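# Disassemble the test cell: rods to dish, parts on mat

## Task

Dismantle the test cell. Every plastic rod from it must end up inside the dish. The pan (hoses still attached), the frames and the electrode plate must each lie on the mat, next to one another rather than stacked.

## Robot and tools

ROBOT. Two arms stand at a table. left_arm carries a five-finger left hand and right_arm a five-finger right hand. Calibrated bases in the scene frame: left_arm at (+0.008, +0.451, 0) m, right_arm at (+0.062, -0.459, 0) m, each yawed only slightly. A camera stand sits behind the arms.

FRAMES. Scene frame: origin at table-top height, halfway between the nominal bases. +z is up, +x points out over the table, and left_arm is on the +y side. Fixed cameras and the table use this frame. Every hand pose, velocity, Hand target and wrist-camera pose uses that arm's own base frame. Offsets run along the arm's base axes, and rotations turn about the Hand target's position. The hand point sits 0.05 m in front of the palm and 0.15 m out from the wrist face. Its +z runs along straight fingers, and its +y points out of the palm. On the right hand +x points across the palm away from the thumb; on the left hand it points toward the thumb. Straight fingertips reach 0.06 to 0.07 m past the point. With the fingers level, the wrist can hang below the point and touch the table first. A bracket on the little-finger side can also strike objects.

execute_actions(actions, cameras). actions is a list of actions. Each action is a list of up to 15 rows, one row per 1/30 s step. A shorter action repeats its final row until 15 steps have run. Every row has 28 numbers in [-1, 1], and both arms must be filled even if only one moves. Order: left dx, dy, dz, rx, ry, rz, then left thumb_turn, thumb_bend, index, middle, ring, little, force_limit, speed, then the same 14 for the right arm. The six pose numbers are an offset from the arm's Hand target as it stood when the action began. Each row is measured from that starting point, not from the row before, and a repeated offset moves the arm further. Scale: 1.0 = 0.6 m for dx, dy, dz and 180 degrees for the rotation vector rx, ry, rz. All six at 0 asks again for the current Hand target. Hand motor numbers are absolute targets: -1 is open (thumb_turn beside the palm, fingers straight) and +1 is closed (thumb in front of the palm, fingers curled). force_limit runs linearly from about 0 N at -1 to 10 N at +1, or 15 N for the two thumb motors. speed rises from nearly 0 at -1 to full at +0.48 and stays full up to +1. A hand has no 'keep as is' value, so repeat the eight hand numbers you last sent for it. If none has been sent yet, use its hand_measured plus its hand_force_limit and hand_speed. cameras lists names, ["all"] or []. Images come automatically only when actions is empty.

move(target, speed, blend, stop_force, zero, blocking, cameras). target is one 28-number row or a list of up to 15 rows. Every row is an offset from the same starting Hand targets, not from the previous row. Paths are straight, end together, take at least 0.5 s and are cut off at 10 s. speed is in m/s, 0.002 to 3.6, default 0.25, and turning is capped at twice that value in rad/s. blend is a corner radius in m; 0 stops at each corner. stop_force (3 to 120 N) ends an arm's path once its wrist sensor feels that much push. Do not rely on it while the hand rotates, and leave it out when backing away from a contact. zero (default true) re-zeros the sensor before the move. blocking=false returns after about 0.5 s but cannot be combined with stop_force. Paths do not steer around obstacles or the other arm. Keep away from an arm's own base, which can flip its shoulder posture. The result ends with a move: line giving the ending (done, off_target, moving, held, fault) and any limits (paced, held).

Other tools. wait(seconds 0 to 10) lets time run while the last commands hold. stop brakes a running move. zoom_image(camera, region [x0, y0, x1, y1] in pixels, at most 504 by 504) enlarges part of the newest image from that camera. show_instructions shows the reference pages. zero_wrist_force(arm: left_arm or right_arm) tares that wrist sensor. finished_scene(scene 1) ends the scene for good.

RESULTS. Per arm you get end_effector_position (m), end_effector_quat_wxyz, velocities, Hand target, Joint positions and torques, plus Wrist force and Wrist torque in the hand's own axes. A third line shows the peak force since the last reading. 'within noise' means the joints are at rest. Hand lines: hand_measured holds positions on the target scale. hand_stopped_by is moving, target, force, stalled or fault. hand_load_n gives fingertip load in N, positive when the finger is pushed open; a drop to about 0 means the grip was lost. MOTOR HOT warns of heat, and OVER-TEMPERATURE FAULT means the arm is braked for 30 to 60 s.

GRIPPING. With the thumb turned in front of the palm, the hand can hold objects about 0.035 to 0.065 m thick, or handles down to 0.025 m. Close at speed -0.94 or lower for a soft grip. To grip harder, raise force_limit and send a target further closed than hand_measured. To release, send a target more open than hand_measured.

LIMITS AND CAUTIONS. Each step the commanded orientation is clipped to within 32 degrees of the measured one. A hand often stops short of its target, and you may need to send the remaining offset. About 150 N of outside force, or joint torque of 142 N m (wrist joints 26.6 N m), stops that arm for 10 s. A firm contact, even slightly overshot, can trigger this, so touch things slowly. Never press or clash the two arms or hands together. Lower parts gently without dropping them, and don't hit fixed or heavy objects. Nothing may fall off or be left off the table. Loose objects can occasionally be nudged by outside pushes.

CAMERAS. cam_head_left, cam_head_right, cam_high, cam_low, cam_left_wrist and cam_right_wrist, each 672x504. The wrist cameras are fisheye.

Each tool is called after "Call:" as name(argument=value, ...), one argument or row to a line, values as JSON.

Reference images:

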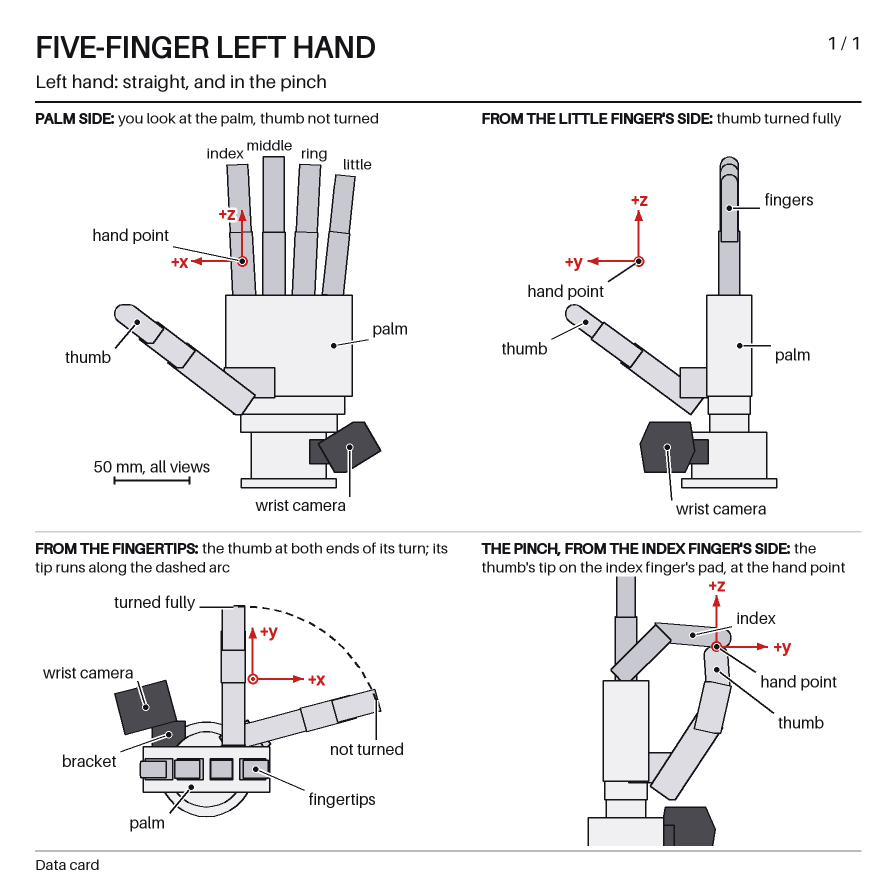

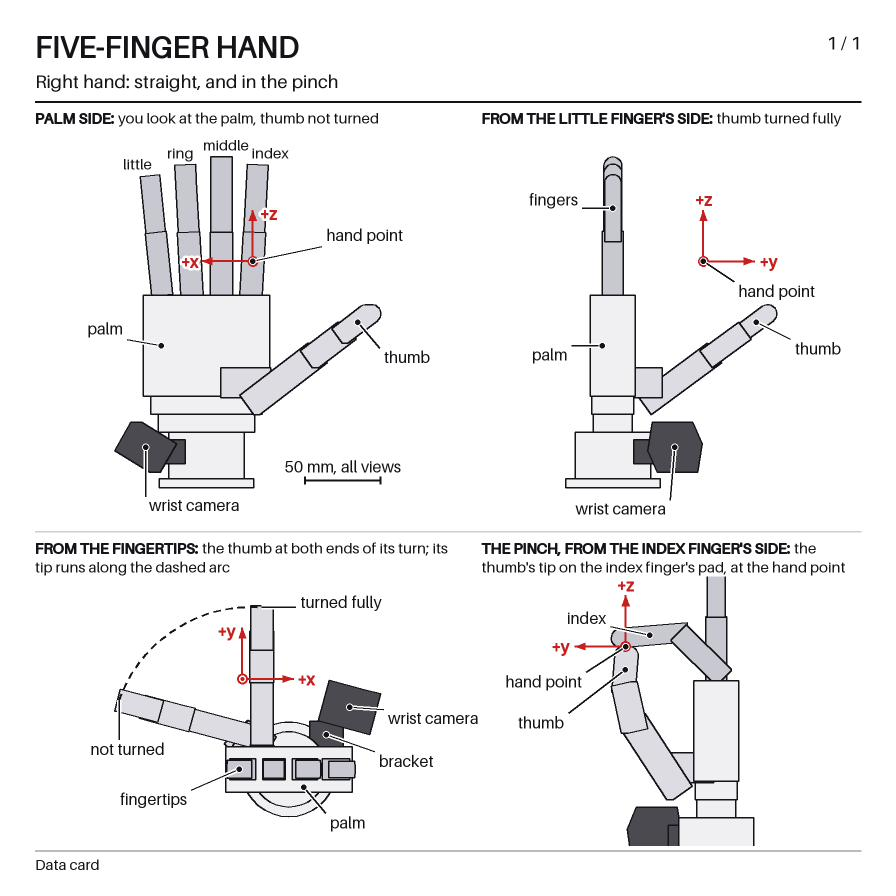

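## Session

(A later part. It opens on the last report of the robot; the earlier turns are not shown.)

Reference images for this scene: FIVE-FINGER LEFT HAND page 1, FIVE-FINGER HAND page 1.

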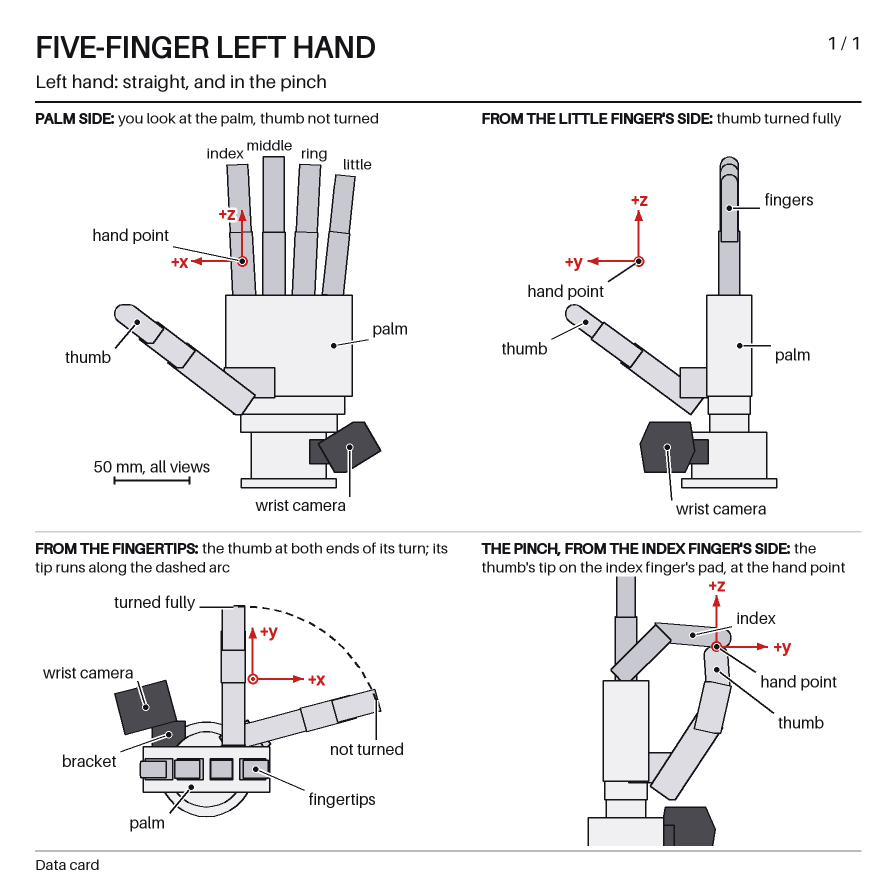

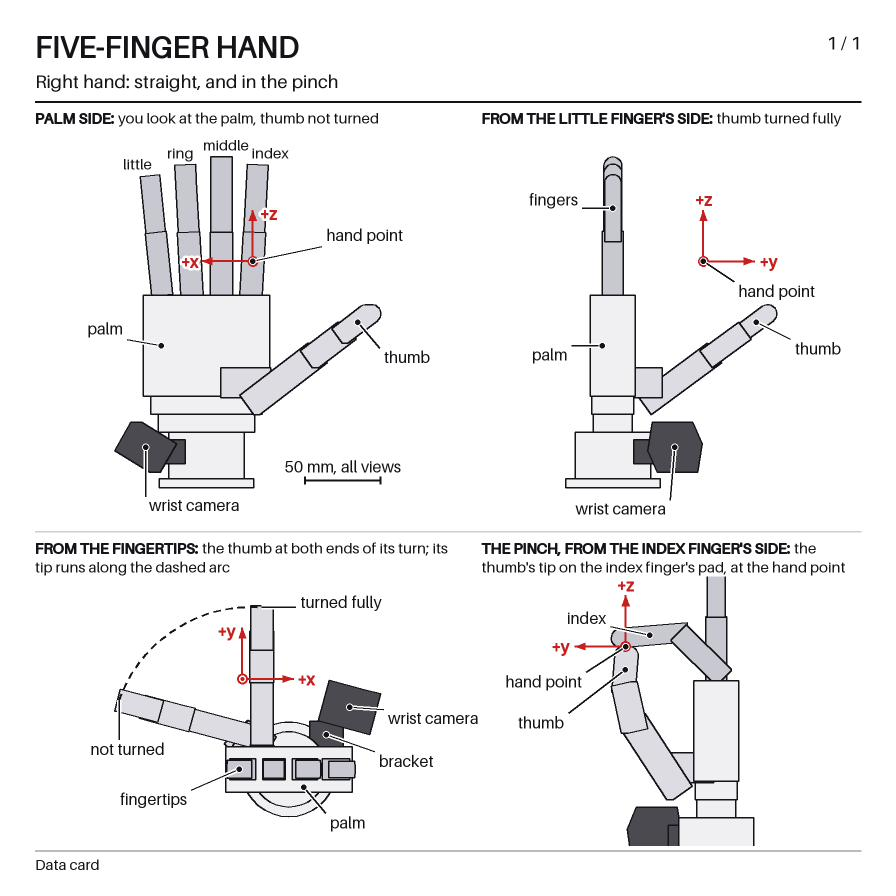

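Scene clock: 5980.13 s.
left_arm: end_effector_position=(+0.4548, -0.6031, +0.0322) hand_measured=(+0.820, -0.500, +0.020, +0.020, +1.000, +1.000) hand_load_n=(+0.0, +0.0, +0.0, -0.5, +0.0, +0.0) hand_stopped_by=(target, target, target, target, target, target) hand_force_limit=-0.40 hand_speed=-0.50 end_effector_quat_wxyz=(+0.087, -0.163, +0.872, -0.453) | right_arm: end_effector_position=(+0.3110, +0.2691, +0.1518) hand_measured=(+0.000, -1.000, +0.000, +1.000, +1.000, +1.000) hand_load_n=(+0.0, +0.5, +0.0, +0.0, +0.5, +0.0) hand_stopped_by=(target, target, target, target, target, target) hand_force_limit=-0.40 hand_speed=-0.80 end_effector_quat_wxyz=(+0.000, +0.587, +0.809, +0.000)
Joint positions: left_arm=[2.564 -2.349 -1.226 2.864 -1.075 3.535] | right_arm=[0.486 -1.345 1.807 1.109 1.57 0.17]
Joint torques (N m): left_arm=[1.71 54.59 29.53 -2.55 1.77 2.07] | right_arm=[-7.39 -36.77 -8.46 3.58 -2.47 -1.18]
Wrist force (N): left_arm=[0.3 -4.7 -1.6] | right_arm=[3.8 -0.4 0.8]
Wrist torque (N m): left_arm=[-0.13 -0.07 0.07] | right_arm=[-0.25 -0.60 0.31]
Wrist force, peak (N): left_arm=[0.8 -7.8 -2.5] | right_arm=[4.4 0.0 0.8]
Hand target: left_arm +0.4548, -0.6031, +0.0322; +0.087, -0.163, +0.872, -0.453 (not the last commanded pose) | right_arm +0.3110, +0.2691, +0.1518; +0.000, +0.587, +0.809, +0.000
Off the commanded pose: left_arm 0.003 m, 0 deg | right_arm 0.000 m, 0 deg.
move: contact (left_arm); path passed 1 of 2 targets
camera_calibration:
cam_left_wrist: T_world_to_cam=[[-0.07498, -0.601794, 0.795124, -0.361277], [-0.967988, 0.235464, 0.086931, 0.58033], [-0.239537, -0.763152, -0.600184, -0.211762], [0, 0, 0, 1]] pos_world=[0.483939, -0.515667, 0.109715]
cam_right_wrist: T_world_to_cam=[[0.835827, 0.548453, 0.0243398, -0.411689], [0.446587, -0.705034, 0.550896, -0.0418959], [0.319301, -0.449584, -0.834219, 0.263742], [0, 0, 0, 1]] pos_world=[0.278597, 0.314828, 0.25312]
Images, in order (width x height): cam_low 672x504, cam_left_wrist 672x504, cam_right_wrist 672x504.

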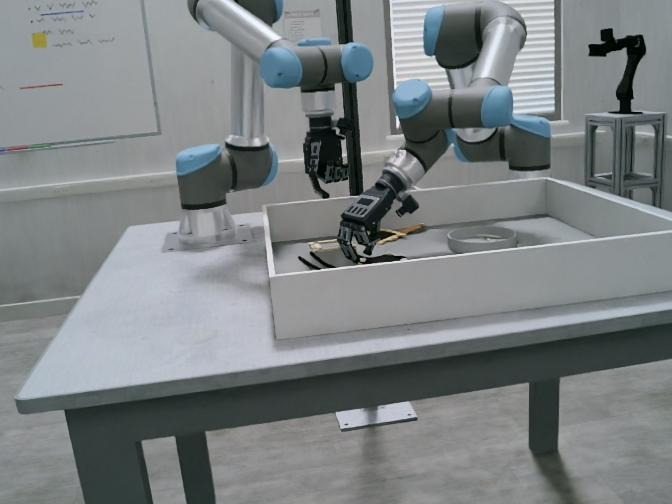

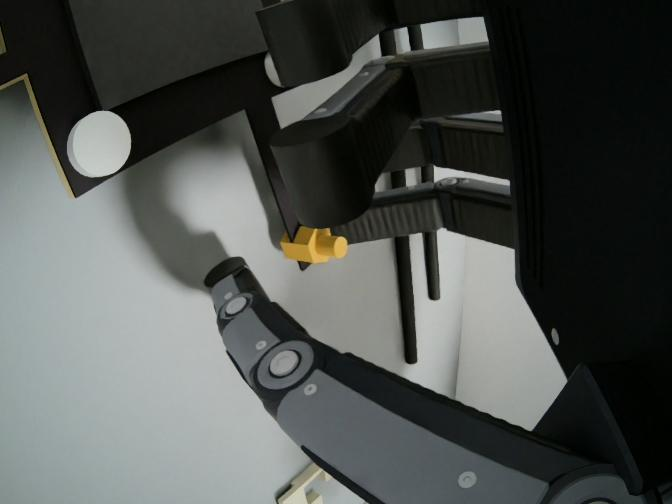

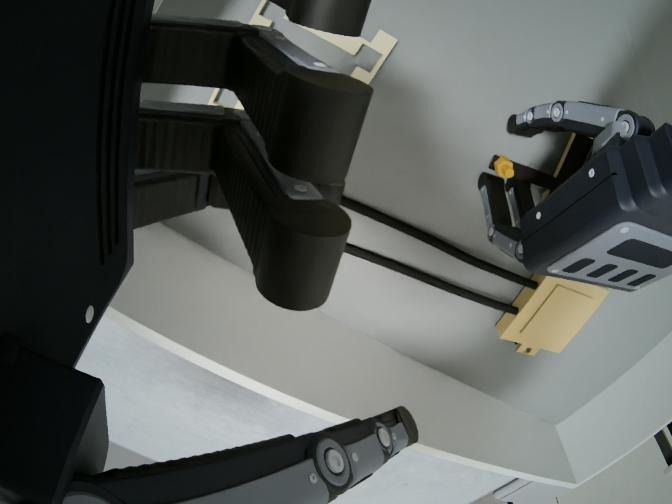

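Call:
move(
  target=[
    [0,0,0.002,0,0,0,0.82,-0.1,0.02,0.02,1,1,-0.4,-0.8,0,0,0,0,0,0,0,-1,0.0,1,1,1,-0.4,-0.8],
  ],
  speed=[0.01],
  cameras=["cam_left_wrist","cam_right_wrist"],
)

Call:
zoom_image(
  camera="cam_right_wrist",
  region=[430, 80, 630, 280],
)

Call:
zoom_image(
  camera="cam_left_wrist",
  region=[150, 130, 400, 380],
)

Scene clock: 5992.37 s.
left_arm: end_effector_position=(+0.4548, -0.6031, +0.0334) hand_measured=(+0.820, -0.100, +0.020, +0.020, +1.000, +1.000) hand_load_n=(+0.0, +0.5, +0.0, +0.0, +0.0, +0.0) hand_stopped_by=(target, target, target, target, target, target) hand_force_limit=-0.40 hand_speed=-0.80 end_effector_quat_wxyz=(+0.087, -0.163, +0.872, -0.453) | right_arm: end_effector_position=(+0.3110, +0.2691, +0.1518) hand_measured=(+0.000, -1.000, +0.000, +1.000, +1.000, +1.000) hand_load_n=(+0.0, +0.0, +0.0, +0.0, +0.0, +0.0) hand_stopped_by=(target, target, target, target, target, target) hand_force_limit=-0.40 hand_speed=-0.80 end_effector_quat_wxyz=(+0.000, +0.587, +0.809, +0.000)
Joint positions: left_arm=[2.564 -2.347 -1.225 2.862 -1.075 3.535] | right_arm=[0.486 -1.345 1.807 1.109 1.57 0.17]
Joint torques (N m): left_arm=[4.88 49.4 24.85 0.66 2.48 1.92] | right_arm=[-7.77 -35.2 -8.48 3.66 -2.53 -1.16]
Wrist force (N): left_arm=[0.5 -0.8 0.7] | right_arm=[3.8 -0.3 0.5]
Wrist torque (N m): left_arm=[-0.16 -0.04 0.00] | right_arm=[-0.22 -0.60 0.31]
Wrist force, peak (N): left_arm=[0.6 -5.1 -1.7] | right_arm=[4.2 -0.4 0.8]
Hand target: left_arm +0.4548, -0.6031, +0.0334; +0.087, -0.163, +0.872, -0.453 | right_arm +0.3110, +0.2691, +0.1518; +0.000, +0.587, +0.809, +0.000
Off the commanded pose: left_arm 0.000 m, 0 deg | right_arm 0.000 m, 0 deg.
move: done
camera_calibration:
cam_left_wrist: T_world_to_cam=[[-0.0749558, -0.60174, 0.795167, -0.362212], [-0.968009, 0.235393, 0.0868842, 0.580301], [-0.239458, -0.763216, -0.600134, -0.211094], [0, 0, 0, 1]] pos_world=[0.484039, -0.515667, 0.110915]
cam_right_wrist: T_world_to_cam=[[0.835827, 0.548453, 0.0243398, -0.411689], [0.446587, -0.705034, 0.550896, -0.0418959], [0.319301, -0.449584, -0.834219, 0.263742], [0, 0, 0, 1]] pos_world=[0.278597, 0.314828, 0.25312]
Images, in order (width x height): cam_left_wrist 672x504, cam_right_wrist 672x504.

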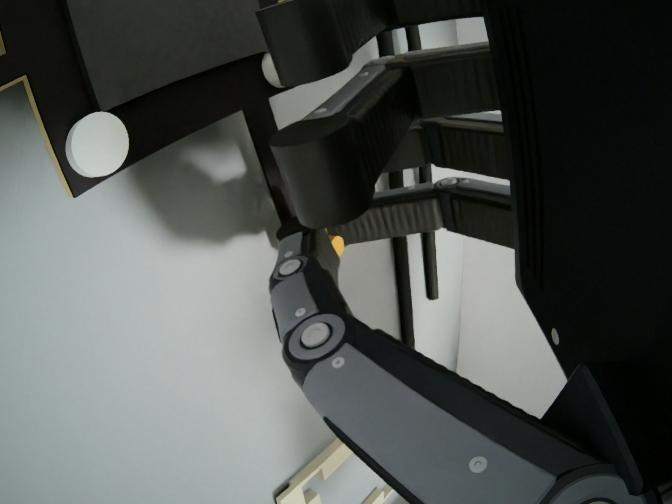

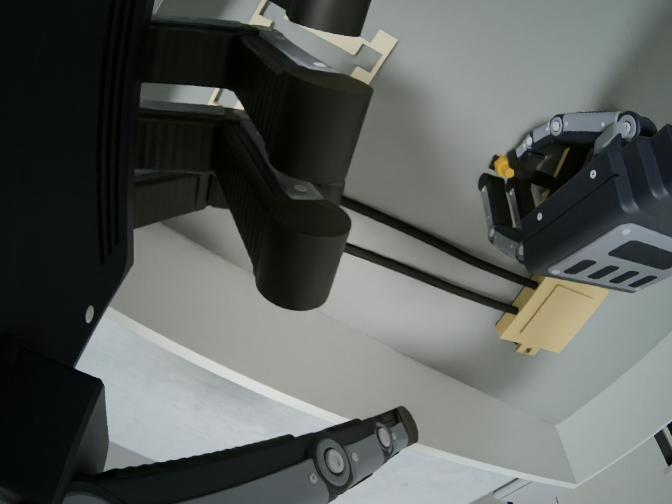

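Scaled by 2.520 from the camera's 672x504 image, which has a finer 960x720 frame.

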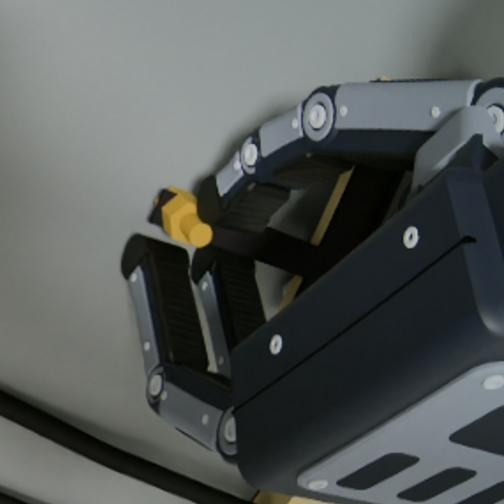

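Scaled by 2.016 from the camera's 672x504 image, which has a finer 960x720 frame.

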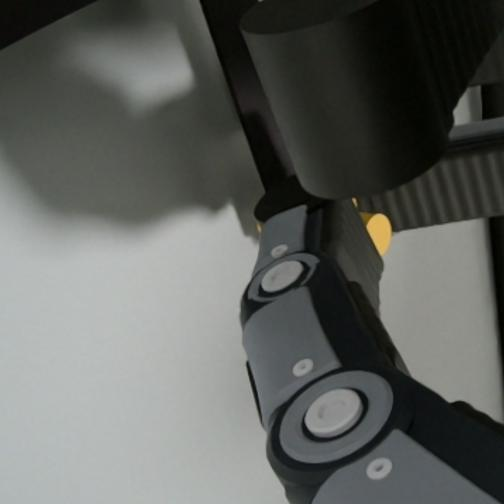

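Call:
move(
  target=[
    [0,0,0.0,0,0,0,0.82,-0.4,0.02,0.02,1,1,-0.4,-0.3,0,0,0,0,0,0,0,-1,0.0,1,1,1,-0.4,-0.8],
    [-0.0109,-0.0042,0.0,0,0,0,0.82,-0.4,0.02,0.02,1,1,-0.4,-0.3,0,0,0,0,0,0,0,-1,0.0,1,1,1,-0.4,-0.8],
  ],
  speed=[0.02,0.02],
)

Call:
move(
  target=[
    [0,0,0.0,0,0,0,0.82,-0.18,0.02,0.02,1,1,-0.4,-0.8,0,0,0,0,0,0,0,-1,0.0,1,1,1,-0.4,-0.8],
  ],
  speed=[0.02],
  cameras=["cam_left_wrist","cam_right_wrist"],
)

Call:
zoom_image(
  camera="cam_right_wrist",
  region=[430, 80, 630, 280],
)

Call:
zoom_image(
  camera="cam_left_wrist",
  region=[150, 130, 400, 380],
)

Scene clock: 6010.10 s.
left_arm: end_effector_position=(+0.4481, -0.6056, +0.0334) hand_measured=(+0.820, -0.400, +0.020, +0.020, +1.000, +1.000) hand_load_n=(+0.0, +0.0, +0.0, +0.0, +0.0, +0.0) hand_stopped_by=(target, target, target, target, target, target) hand_force_limit=-0.40 hand_speed=-0.30 end_effector_quat_wxyz=(+0.087, -0.163, +0.872, -0.453) | right_arm: end_effector_position=(+0.3110, +0.2691, +0.1518) hand_measured=(+0.000, -1.000, +0.000, +1.000, +1.000, +1.000) hand_load_n=(-0.5, +0.0, +0.0, +0.0, +0.0, +0.0) hand_stopped_by=(target, target, target, target, target, target) hand_force_limit=-0.40 hand_speed=-0.80 end_effector_quat_wxyz=(+0.000, +0.587, +0.809, +0.000)
Joint positions: left_arm=[2.554 -2.34 -1.237 2.871 -1.083 3.528] | right_arm=[0.486 -1.345 1.807 1.109 1.57 0.17]
Joint torques (N m): left_arm=[5.11 48.53 17.98 -0.17 -0.78 -1.12] | right_arm=[-6.94 -34.86 -9.35 3.53 -2.54 -1.13]
Wrist force (N): left_arm=[0.5 -0.7 0.4] | right_arm=[4.1 -0.1 0.5]
Wrist torque (N m): left_arm=[-0.12 -0.05 0.12] | right_arm=[-0.18 -0.63 0.33]
Wrist force, peak (N): left_arm=[0.8 -1.2 0.4] | right_arm=[4.3 -0.2 0.4]
Hand target: left_arm +0.4483, -0.6056, +0.0334; +0.087, -0.163, +0.872, -0.453 | right_arm +0.3110, +0.2691, +0.1518; +0.000, +0.587, +0.809, +0.000
Off the commanded pose: left_arm 0.000 m, 0 deg | right_arm 0.000 m, 0 deg.
move: done

Scene clock: 6011.13 s.
left_arm: end_effector_position=(+0.4483, -0.6056, +0.0334) hand_measured=(+0.820, -0.180, +0.020, +0.020, +1.000, +1.000) hand_load_n=(+0.0, +0.0, +0.0, +0.0, +0.0, +0.0) hand_stopped_by=(target, target, target, target, target, target) hand_force_limit=-0.40 hand_speed=-0.80 end_effector_quat_wxyz=(+0.087, -0.163, +0.872, -0.453) | right_arm: end_effector_position=(+0.3110, +0.2691, +0.1518) hand_measured=(+0.000, -1.000, +0.000, +1.000, +1.000, +1.000) hand_load_n=(+0.0, +0.0, +0.0, +0.0, +0.0, +0.0) hand_stopped_by=(target, target, target, target, target, target) hand_force_limit=-0.40 hand_speed=-0.80 end_effector_quat_wxyz=(+0.000, +0.587, +0.809, +0.000)
Joint positions: left_arm=[2.554 -2.34 -1.237 2.871 -1.083 3.528] | right_arm=[0.486 -1.345 1.807 1.109 1.57 0.17]
Joint torques (N m): left_arm=[5.62 40.86 31.76 -2.47 1.93 2.05] | right_arm=[-7.2 -34.87 -9.89 3.58 -2.51 -1.05]
Wrist force (N): left_arm=[0.4 -0.7 0.3] | right_arm=[3.8 -0.4 0.5]
Wrist torque (N m): left_arm=[-0.11 -0.04 0.12] | right_arm=[-0.23 -0.59 0.31]
Wrist force, peak (N): left_arm=[0.9 -1.1 0.4] | right_arm=[4.1 0.1 0.6]
Hand target: left_arm +0.4483, -0.6056, +0.0334; +0.087, -0.163, +0.872, -0.453 | right_arm +0.3110, +0.2691, +0.1518; +0.000, +0.587, +0.809, +0.000
Off the commanded pose: left_arm 0.000 m, 0 deg | right_arm 0.000 m, 0 deg.
move: done
camera_calibration:
cam_left_wrist: T_world_to_cam=[[-0.0749603, -0.601733, 0.795172, -0.364206], [-0.967985, 0.23547, 0.086937, 0.574524], [-0.239552, -0.763198, -0.60012, -0.21453], [0, 0, 0, 1]] pos_world=[0.477439, -0.518167, 0.110915]
cam_right_wrist: T_world_to_cam=[[0.835827, 0.548453, 0.0243398, -0.411689], [0.446587, -0.705034, 0.550896, -0.0418959], [0.319301, -0.449584, -0.834219, 0.263742], [0, 0, 0, 1]] pos_world=[0.278597, 0.314828, 0.25312]
Images, in order (width x height): cam_left_wrist 672x504, cam_right_wrist 672x504.

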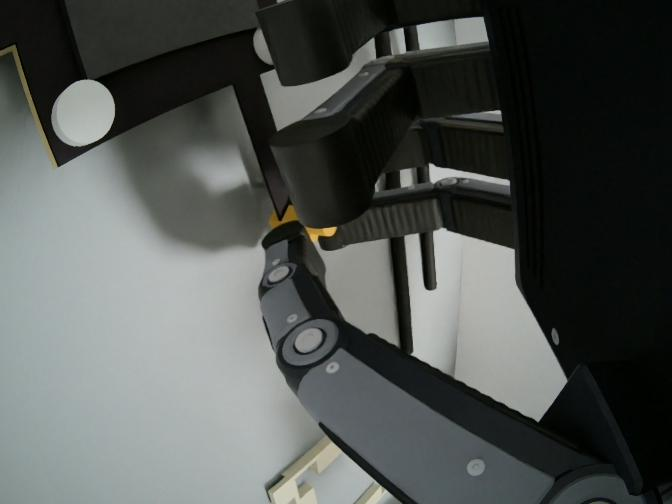

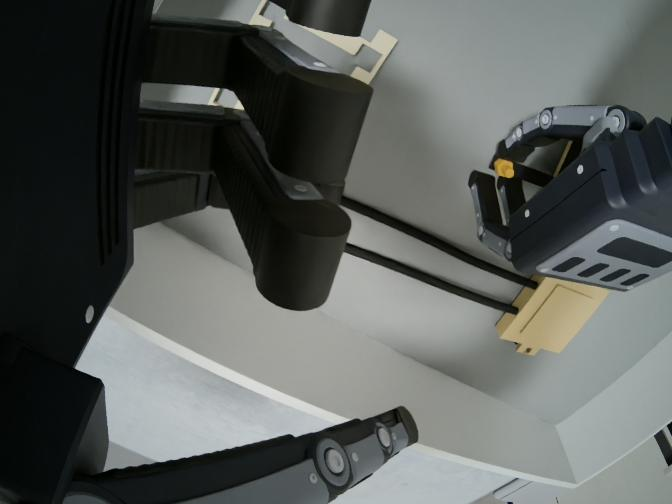

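Scaled by 2.520 from the camera's 672x504 image, which has a finer 960x720 frame.

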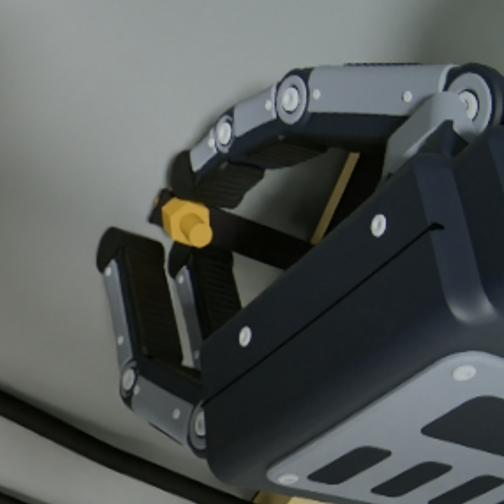

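Scaled by 2.016 from the camera's 672x504 image, which has a finer 960x720 frame.

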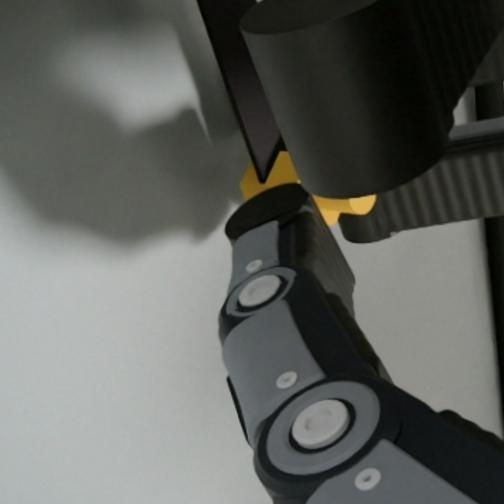

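Call:
execute_actions(
  actions=[
    [[0,0,0,0,0,0,0.82,-0.08,0.2,0.2,1,1,-0.45,-0.85,0,0,0,0,0,0,0,-1,0.0,1,1,1,-0.4,-0.8]],
  ],
  cameras=["cam_left_wrist","cam_right_wrist"],
)

Call:
zoom_image(
  camera="cam_right_wrist",
  region=[430, 80, 630, 280],
)

Call:
zoom_image(
  camera="cam_left_wrist",
  region=[150, 130, 400, 380],
)

Scene clock: 6020.53 s.
left_arm: end_effector_position=(+0.4483, -0.6056, +0.0334) hand_measured=(+0.820, -0.126, +0.114, +0.074, +1.000, +1.000) hand_load_n=(+0.5, +4.0, +6.0, +0.0, +0.0, +0.0) hand_stopped_by=(target, force, force, force, target, target) hand_force_limit=-0.45 hand_speed=-0.85 end_effector_quat_wxyz=(+0.087, -0.163, +0.872, -0.453) | right_arm: end_effector_position=(+0.3110, +0.2691, +0.1518) hand_measured=(+0.000, -1.000, +0.000, +1.000, +1.000, +1.000) hand_load_n=(+0.0, +0.0, +0.0, +0.0, +0.0, +0.0) hand_stopped_by=(target, target, target, target, target, target) hand_force_limit=-0.40 hand_speed=-0.80 end_effector_quat_wxyz=(+0.000, +0.587, +0.809, +0.000)
Joint positions: left_arm=[2.554 -2.34 -1.237 2.871 -1.083 3.528] | right_arm=[0.486 -1.345 1.807 1.109 1.57 0.17]
Joint torques (N m): left_arm=[6.67 41.75 30.36 -2.47 2.02 2.1] | right_arm=[-7.12 -34.49 -10.01 3.48 -2.53 -1.03]
Wrist force (N): left_arm=[0.5 -0.5 0.4] | right_arm=[4.1 -0.1 0.6]
Wrist torque (N m): left_arm=[-0.10 -0.06 0.10] | right_arm=[-0.19 -0.63 0.34]
Wrist force, peak (N): left_arm=[0.5 -1.0 0.9] | right_arm=[4.3 -0.1 0.5]
Hand target: left_arm +0.4483, -0.6056, +0.0334; +0.087, -0.163, +0.872, -0.453 | right_arm +0.3110, +0.2691, +0.1518; +0.000, +0.587, +0.809, +0.000
Off the commanded pose: left_arm 0.000 m, 0 deg | right_arm 0.000 m, 0 deg.
camera_calibration:
cam_left_wrist: T_world_to_cam=[[-0.0749603, -0.601733, 0.795172, -0.364206], [-0.967985, 0.23547, 0.086937, 0.574524], [-0.239552, -0.763198, -0.60012, -0.21453], [0, 0, 0, 1]] pos_world=[0.477439, -0.518167, 0.110915]
cam_right_wrist: T_world_to_cam=[[0.835827, 0.548453, 0.0243398, -0.411689], [0.446587, -0.705034, 0.550896, -0.0418959], [0.319301, -0.449584, -0.834219, 0.263742], [0, 0, 0, 1]] pos_world=[0.278597, 0.314828, 0.25312]
Images, in order (width x height): cam_left_wrist 672x504, cam_right_wrist 672x504.

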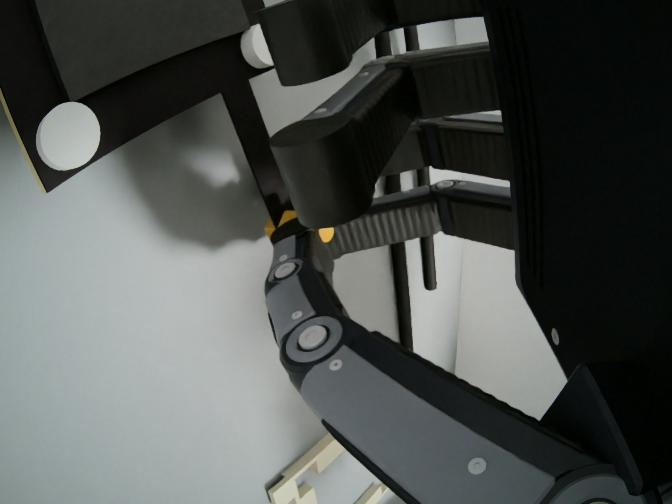

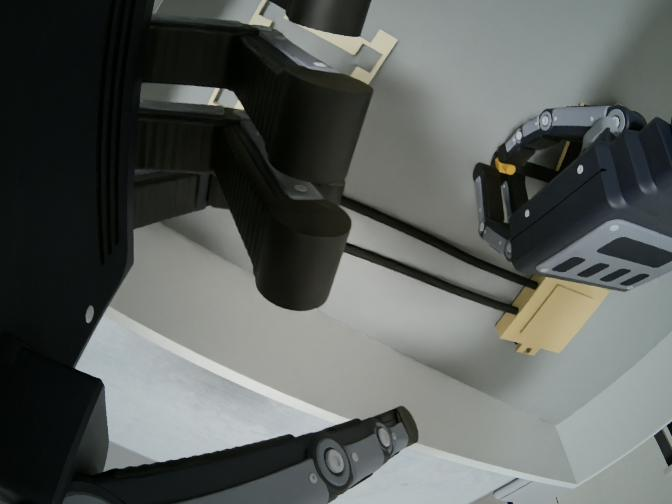

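Scaled by 2.520 from the camera's 672x504 image, which has a finer 960x720 frame.

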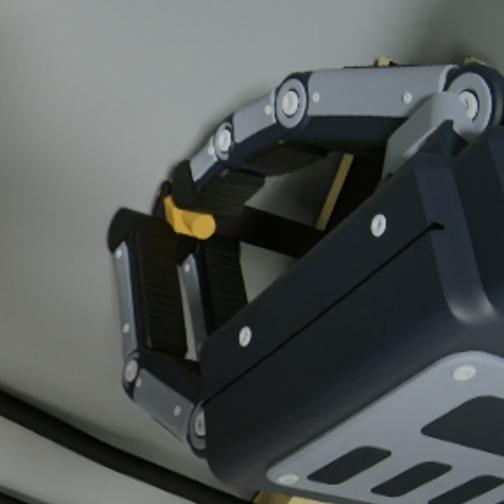

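Scaled by 2.016 from the camera's 672x504 image, which has a finer 960x720 frame.

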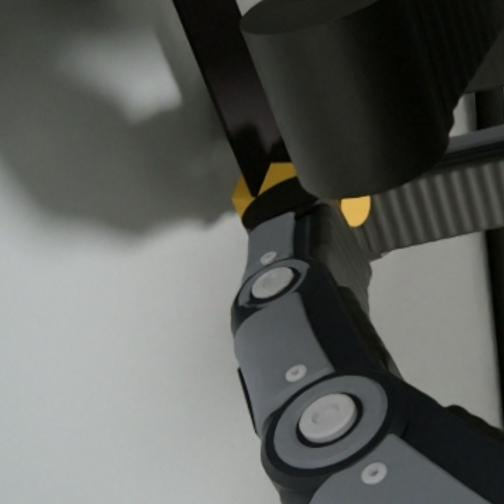

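Call:
move(
  target=[
    [0,0,0.025,0,0,0,0.82,-0.08,0.2,0.2,1,1,-0.45,-0.85,0,0,0,0,0,0,0,-1,0.0,1,1,1,-0.4,-0.8],
  ],
  speed=[0.02],
  cameras=["all"],
)

Call:
zoom_image(
  camera="cam_right_wrist",
  region=[430, 80, 672, 322],
)

Call:
zoom_image(
  camera="cam_left_wrist",
  region=[0, 0, 360, 360],
)

Call:
zoom_image(
  camera="cam_low",
  region=[310, 190, 430, 285],
)

Scene clock: 6029.33 s.
left_arm: end_effector_position=(+0.4483, -0.6056, +0.0486) hand_measured=(+0.820, -0.126, +0.114, +0.074, +1.000, +1.000) hand_load_n=(-1.0, +3.0, +4.5, +0.5, +0.0, +0.0) hand_stopped_by=(target, force, force, force, target, target) hand_force_limit=-0.45 hand_speed=-0.85 end_effector_quat_wxyz=(+0.087, -0.163, +0.872, -0.453) | right_arm: end_effector_position=(+0.3110, +0.2691, +0.1518) hand_measured=(+0.000, -1.000, +0.000, +1.000, +1.000, +1.000) hand_load_n=(+0.0, +0.0, +0.0, +0.5, +0.0, +0.0) hand_stopped_by=(target, target, target, target, target, target) hand_force_limit=-0.40 hand_speed=-0.80 end_effector_quat_wxyz=(+0.000, +0.587, +0.809, +0.000)
Joint positions: left_arm=[2.554 -2.325 -1.223 2.841 -1.083 3.528] | right_arm=[0.486 -1.345 1.807 1.109 1.57 0.17]
Joint torques (N m): left_arm=[5.53 43.84 20.83 0.92 1.89 1.23] | right_arm=[-6.77 -33.82 -10.81 3.55 -2.43 -0.93]
Wrist force (N): left_arm=[0.5 -0.2 0.7] | right_arm=[4.0 -0.1 0.4]
Wrist torque (N m): left_arm=[-0.09 -0.07 0.11] | right_arm=[-0.18 -0.61 0.32]
Wrist force, peak (N): left_arm=[0.6 -0.4 1.1] | right_arm=[4.2 -0.3 0.8]
Hand target: left_arm +0.4483, -0.6056, +0.0484; +0.087, -0.163, +0.872, -0.453 | right_arm +0.3110, +0.2691, +0.1518; +0.000, +0.587, +0.809, +0.000
Off the commanded pose: left_arm 0.000 m, 0 deg | right_arm 0.000 m, 0 deg.
move: done
camera_calibration:
cam_left_wrist: T_world_to_cam=[[-0.0749409, -0.601695, 0.795203, -0.376286], [-0.968015, 0.235374, 0.0868701, 0.573175], [-0.239439, -0.763258, -0.600088, -0.205497], [0, 0, 0, 1]] pos_world=[0.477439, -0.518167, 0.126115]
cam_right_wrist: T_world_to_cam=[[0.835827, 0.548453, 0.0243398, -0.411689], [0.446587, -0.705034, 0.550896, -0.0418959], [0.319301, -0.449584, -0.834219, 0.263742], [0, 0, 0, 1]] pos_world=[0.278597, 0.314828, 0.25312]

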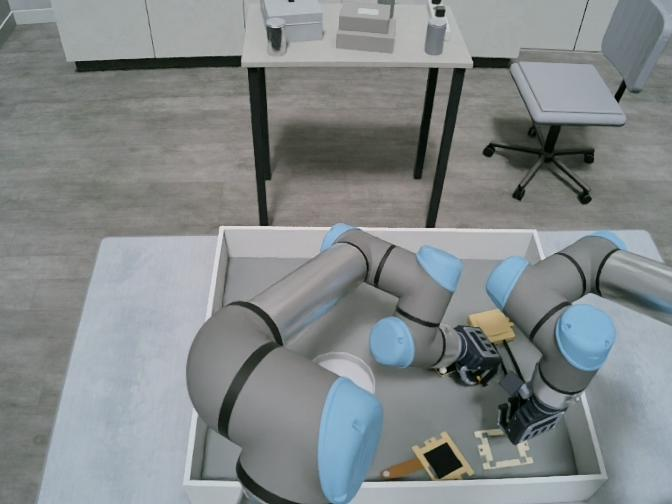

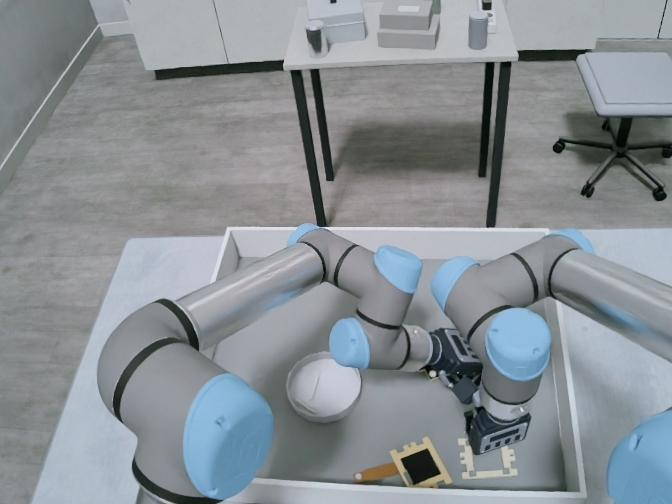

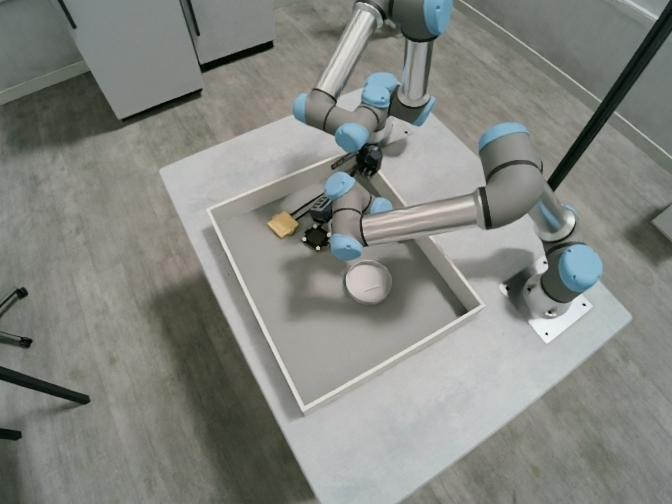

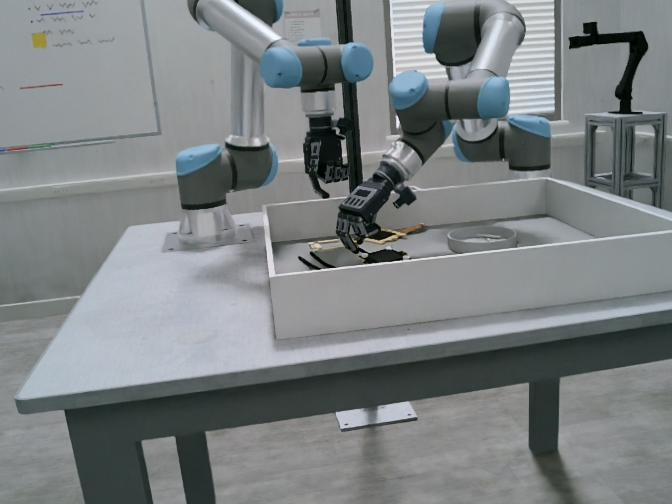

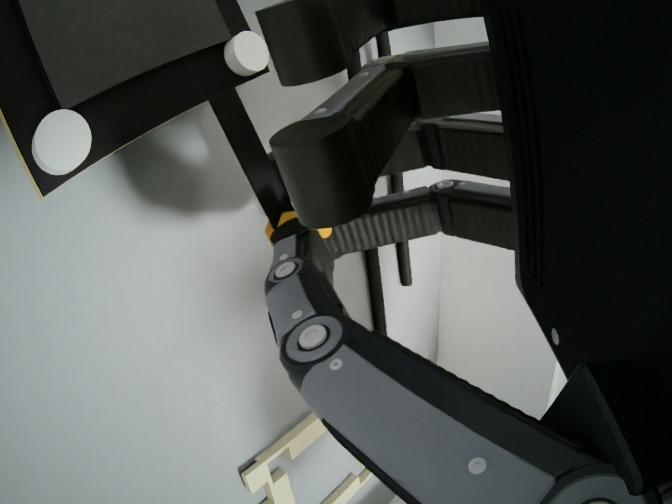

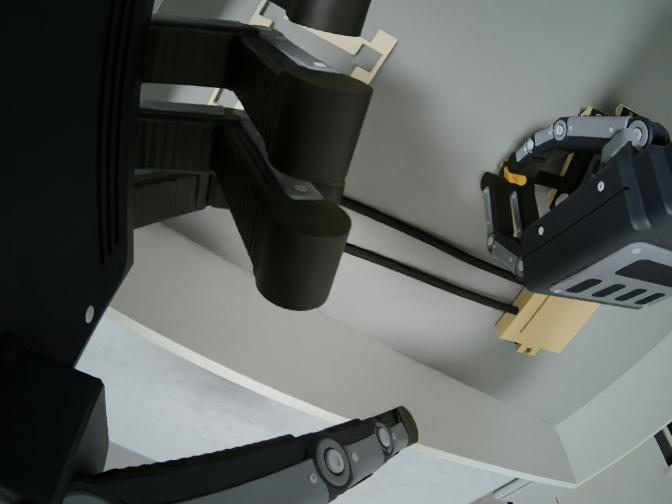

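Scaled by 2.083 from the camera's 672x504 image, which has a finer 960x720 frame.

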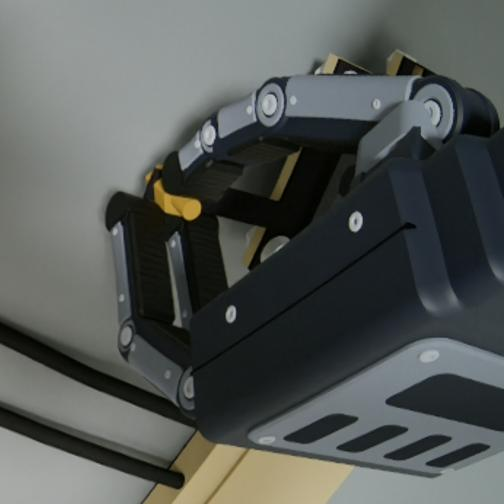

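Scaled by 1.400 from the camera's 672x504 image, which has a finer 960x720 frame.

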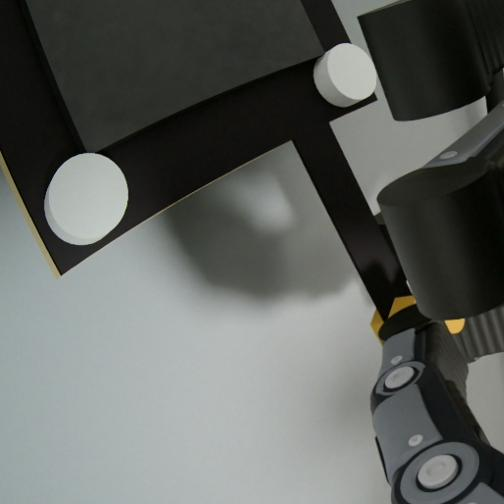

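Scaled by 4.200 from the camera's 672x504 image, which has a finer 960x720 frame.

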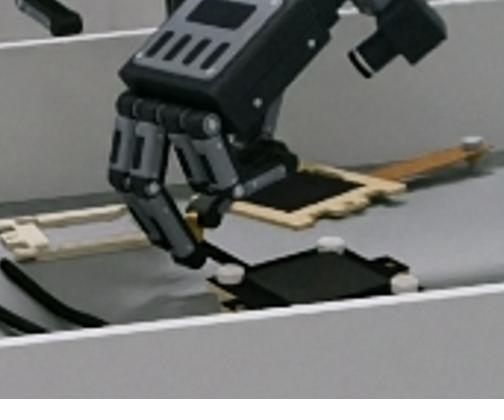

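Call:
move(
  target=[
    [0,0,0.1,0,0,0,0.82,-0.08,0.2,0.2,1,1,-0.45,-0.85,0,0,0,0,0,0,0,-1,0.0,1,1,1,-0.4,-0.8],
  ],
  speed=[0.04],
  cameras=["all"],
)

Call:
zoom_image(
  camera="cam_right_wrist",
  region=[430, 80, 672, 322],
)

Call:
zoom_image(
  camera="cam_low",
  region=[310, 170, 450, 285],
)

Scene clock: 6045.87 s.
left_arm: end_effector_position=(+0.4484, -0.6056, +0.1086) hand_measured=(+0.820, -0.126, +0.116, +0.074, +1.000, +1.000) hand_load_n=(-0.5, +0.0, +0.0, +0.0, +0.0, +0.0) hand_stopped_by=(target, force, force, force, target, target) hand_force_limit=-0.45 hand_speed=-0.85 end_effector_quat_wxyz=(+0.087, -0.163, +0.872, -0.454) | right_arm: end_effector_position=(+0.3110, +0.2691, +0.1518) hand_measured=(+0.000, -1.000, +0.000, +1.000, +1.000, +1.000) hand_load_n=(+0.0, +0.0, +0.0, +0.0, +0.0, +0.5) hand_stopped_by=(target, target, target, target, target, target) hand_force_limit=-0.40 hand_speed=-0.80 end_effector_quat_wxyz=(+0.000, +0.587, +0.809, +0.000)
Joint positions: left_arm=[2.554 -2.273 -1.151 2.718 -1.083 3.528] | right_arm=[0.486 -1.345 1.807 1.109 1.57 0.17]
Joint torques (N m): left_arm=[4.54 39.11 7.24 1.14 1.76 -1.2] | right_arm=[-6.14 -33.49 -11.82 3.58 -2.5 -0.89]
Wrist force (N): left_arm=[0.6 -0.4 0.2] | right_arm=[3.9 -0.2 0.4]
Wrist torque (N m): left_arm=[-0.07 -0.07 0.10] | right_arm=[-0.19 -0.60 0.32]
Wrist force, peak (N): left_arm=[0.8 -0.4 1.2] | right_arm=[4.3 -0.2 0.3]
Hand target: left_arm +0.4483, -0.6056, +0.1084; +0.087, -0.163, +0.872, -0.453 | right_arm +0.3110, +0.2691, +0.1518; +0.000, +0.587, +0.809, +0.000
Off the commanded pose: left_arm 0.000 m, 0 deg | right_arm 0.000 m, 0 deg.
move: done
camera_calibration:
cam_left_wrist: T_world_to_cam=[[-0.0751384, -0.601536, 0.795304, -0.423912], [-0.968024, 0.235431, 0.0866143, 0.568131], [-0.239341, -0.763365, -0.599991, -0.169528], [0, 0, 0, 1]] pos_world=[0.477538, -0.518165, 0.186215]
cam_right_wrist: T_world_to_cam=[[0.835827, 0.548453, 0.0243398, -0.411689], [0.446587, -0.705034, 0.550896, -0.0418959], [0.319301, -0.449584, -0.834219, 0.263742], [0, 0, 0, 1]] pos_world=[0.278597, 0.314828, 0.25312]

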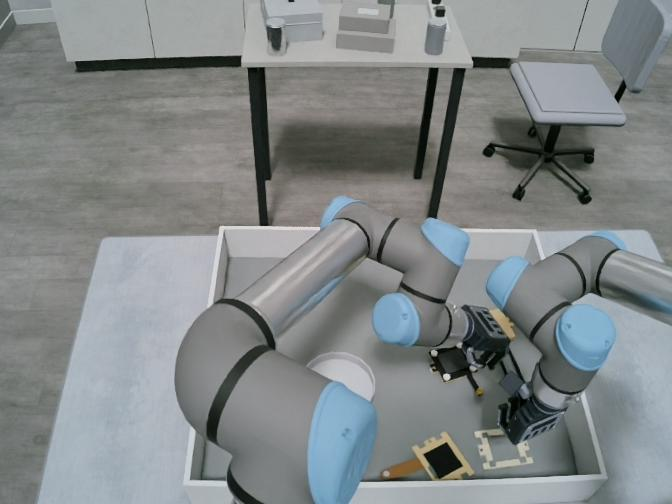

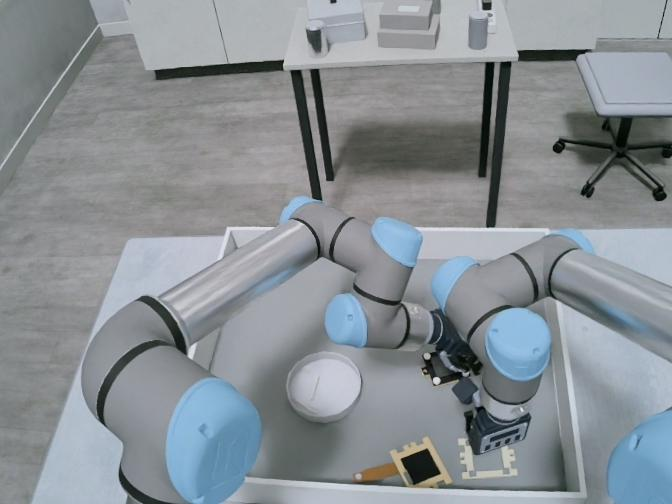

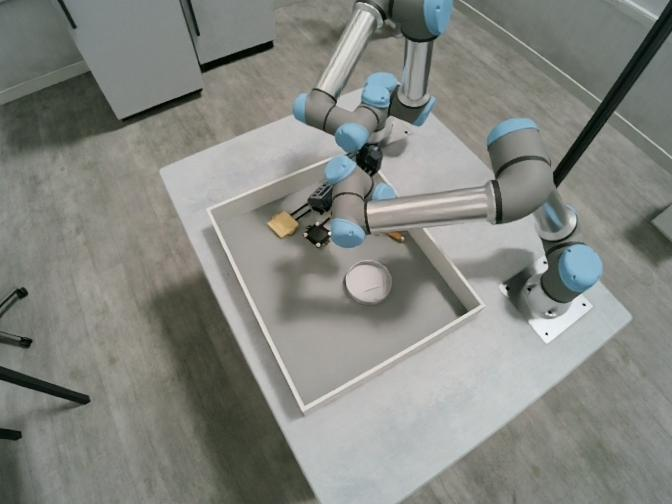

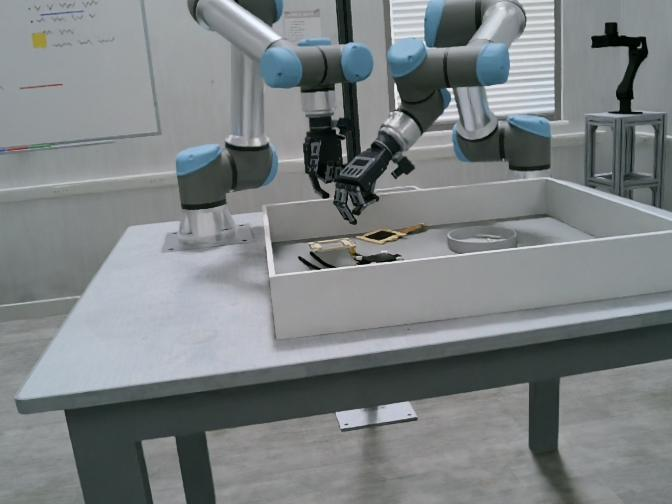

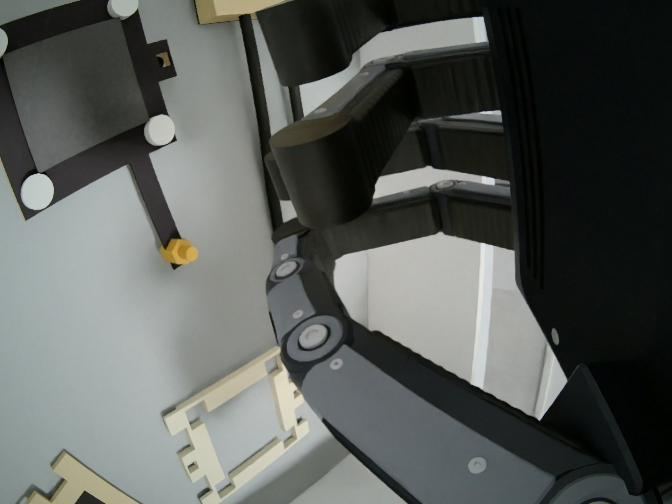

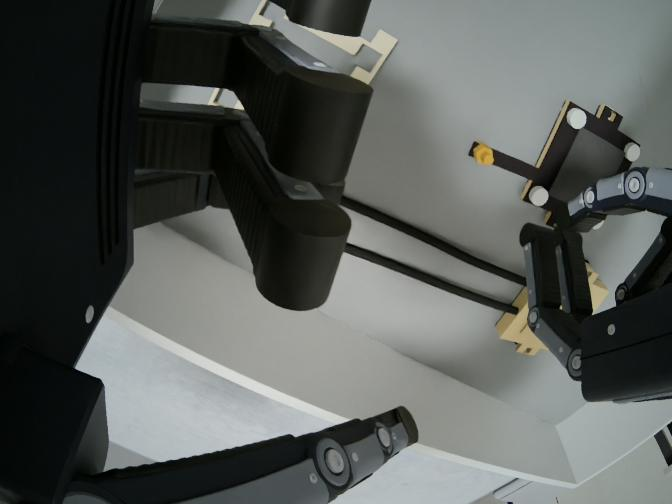

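Scaled by 2.083 from the camera's 672x504 image, which has a finer 960x720 frame.

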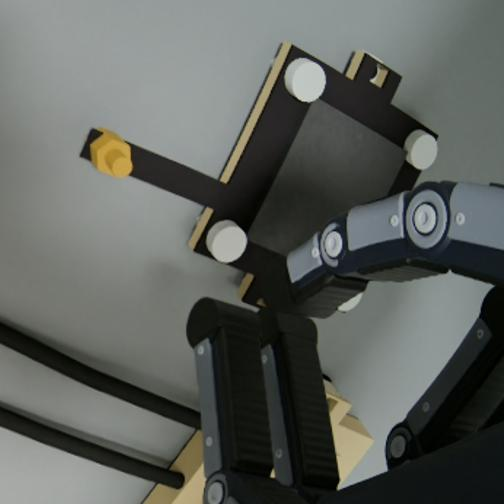

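Scaled by 3.600 from the camera's 672x504 image, which has a finer 960x720 frame.

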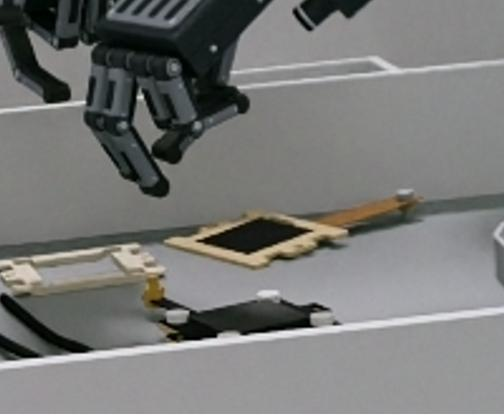

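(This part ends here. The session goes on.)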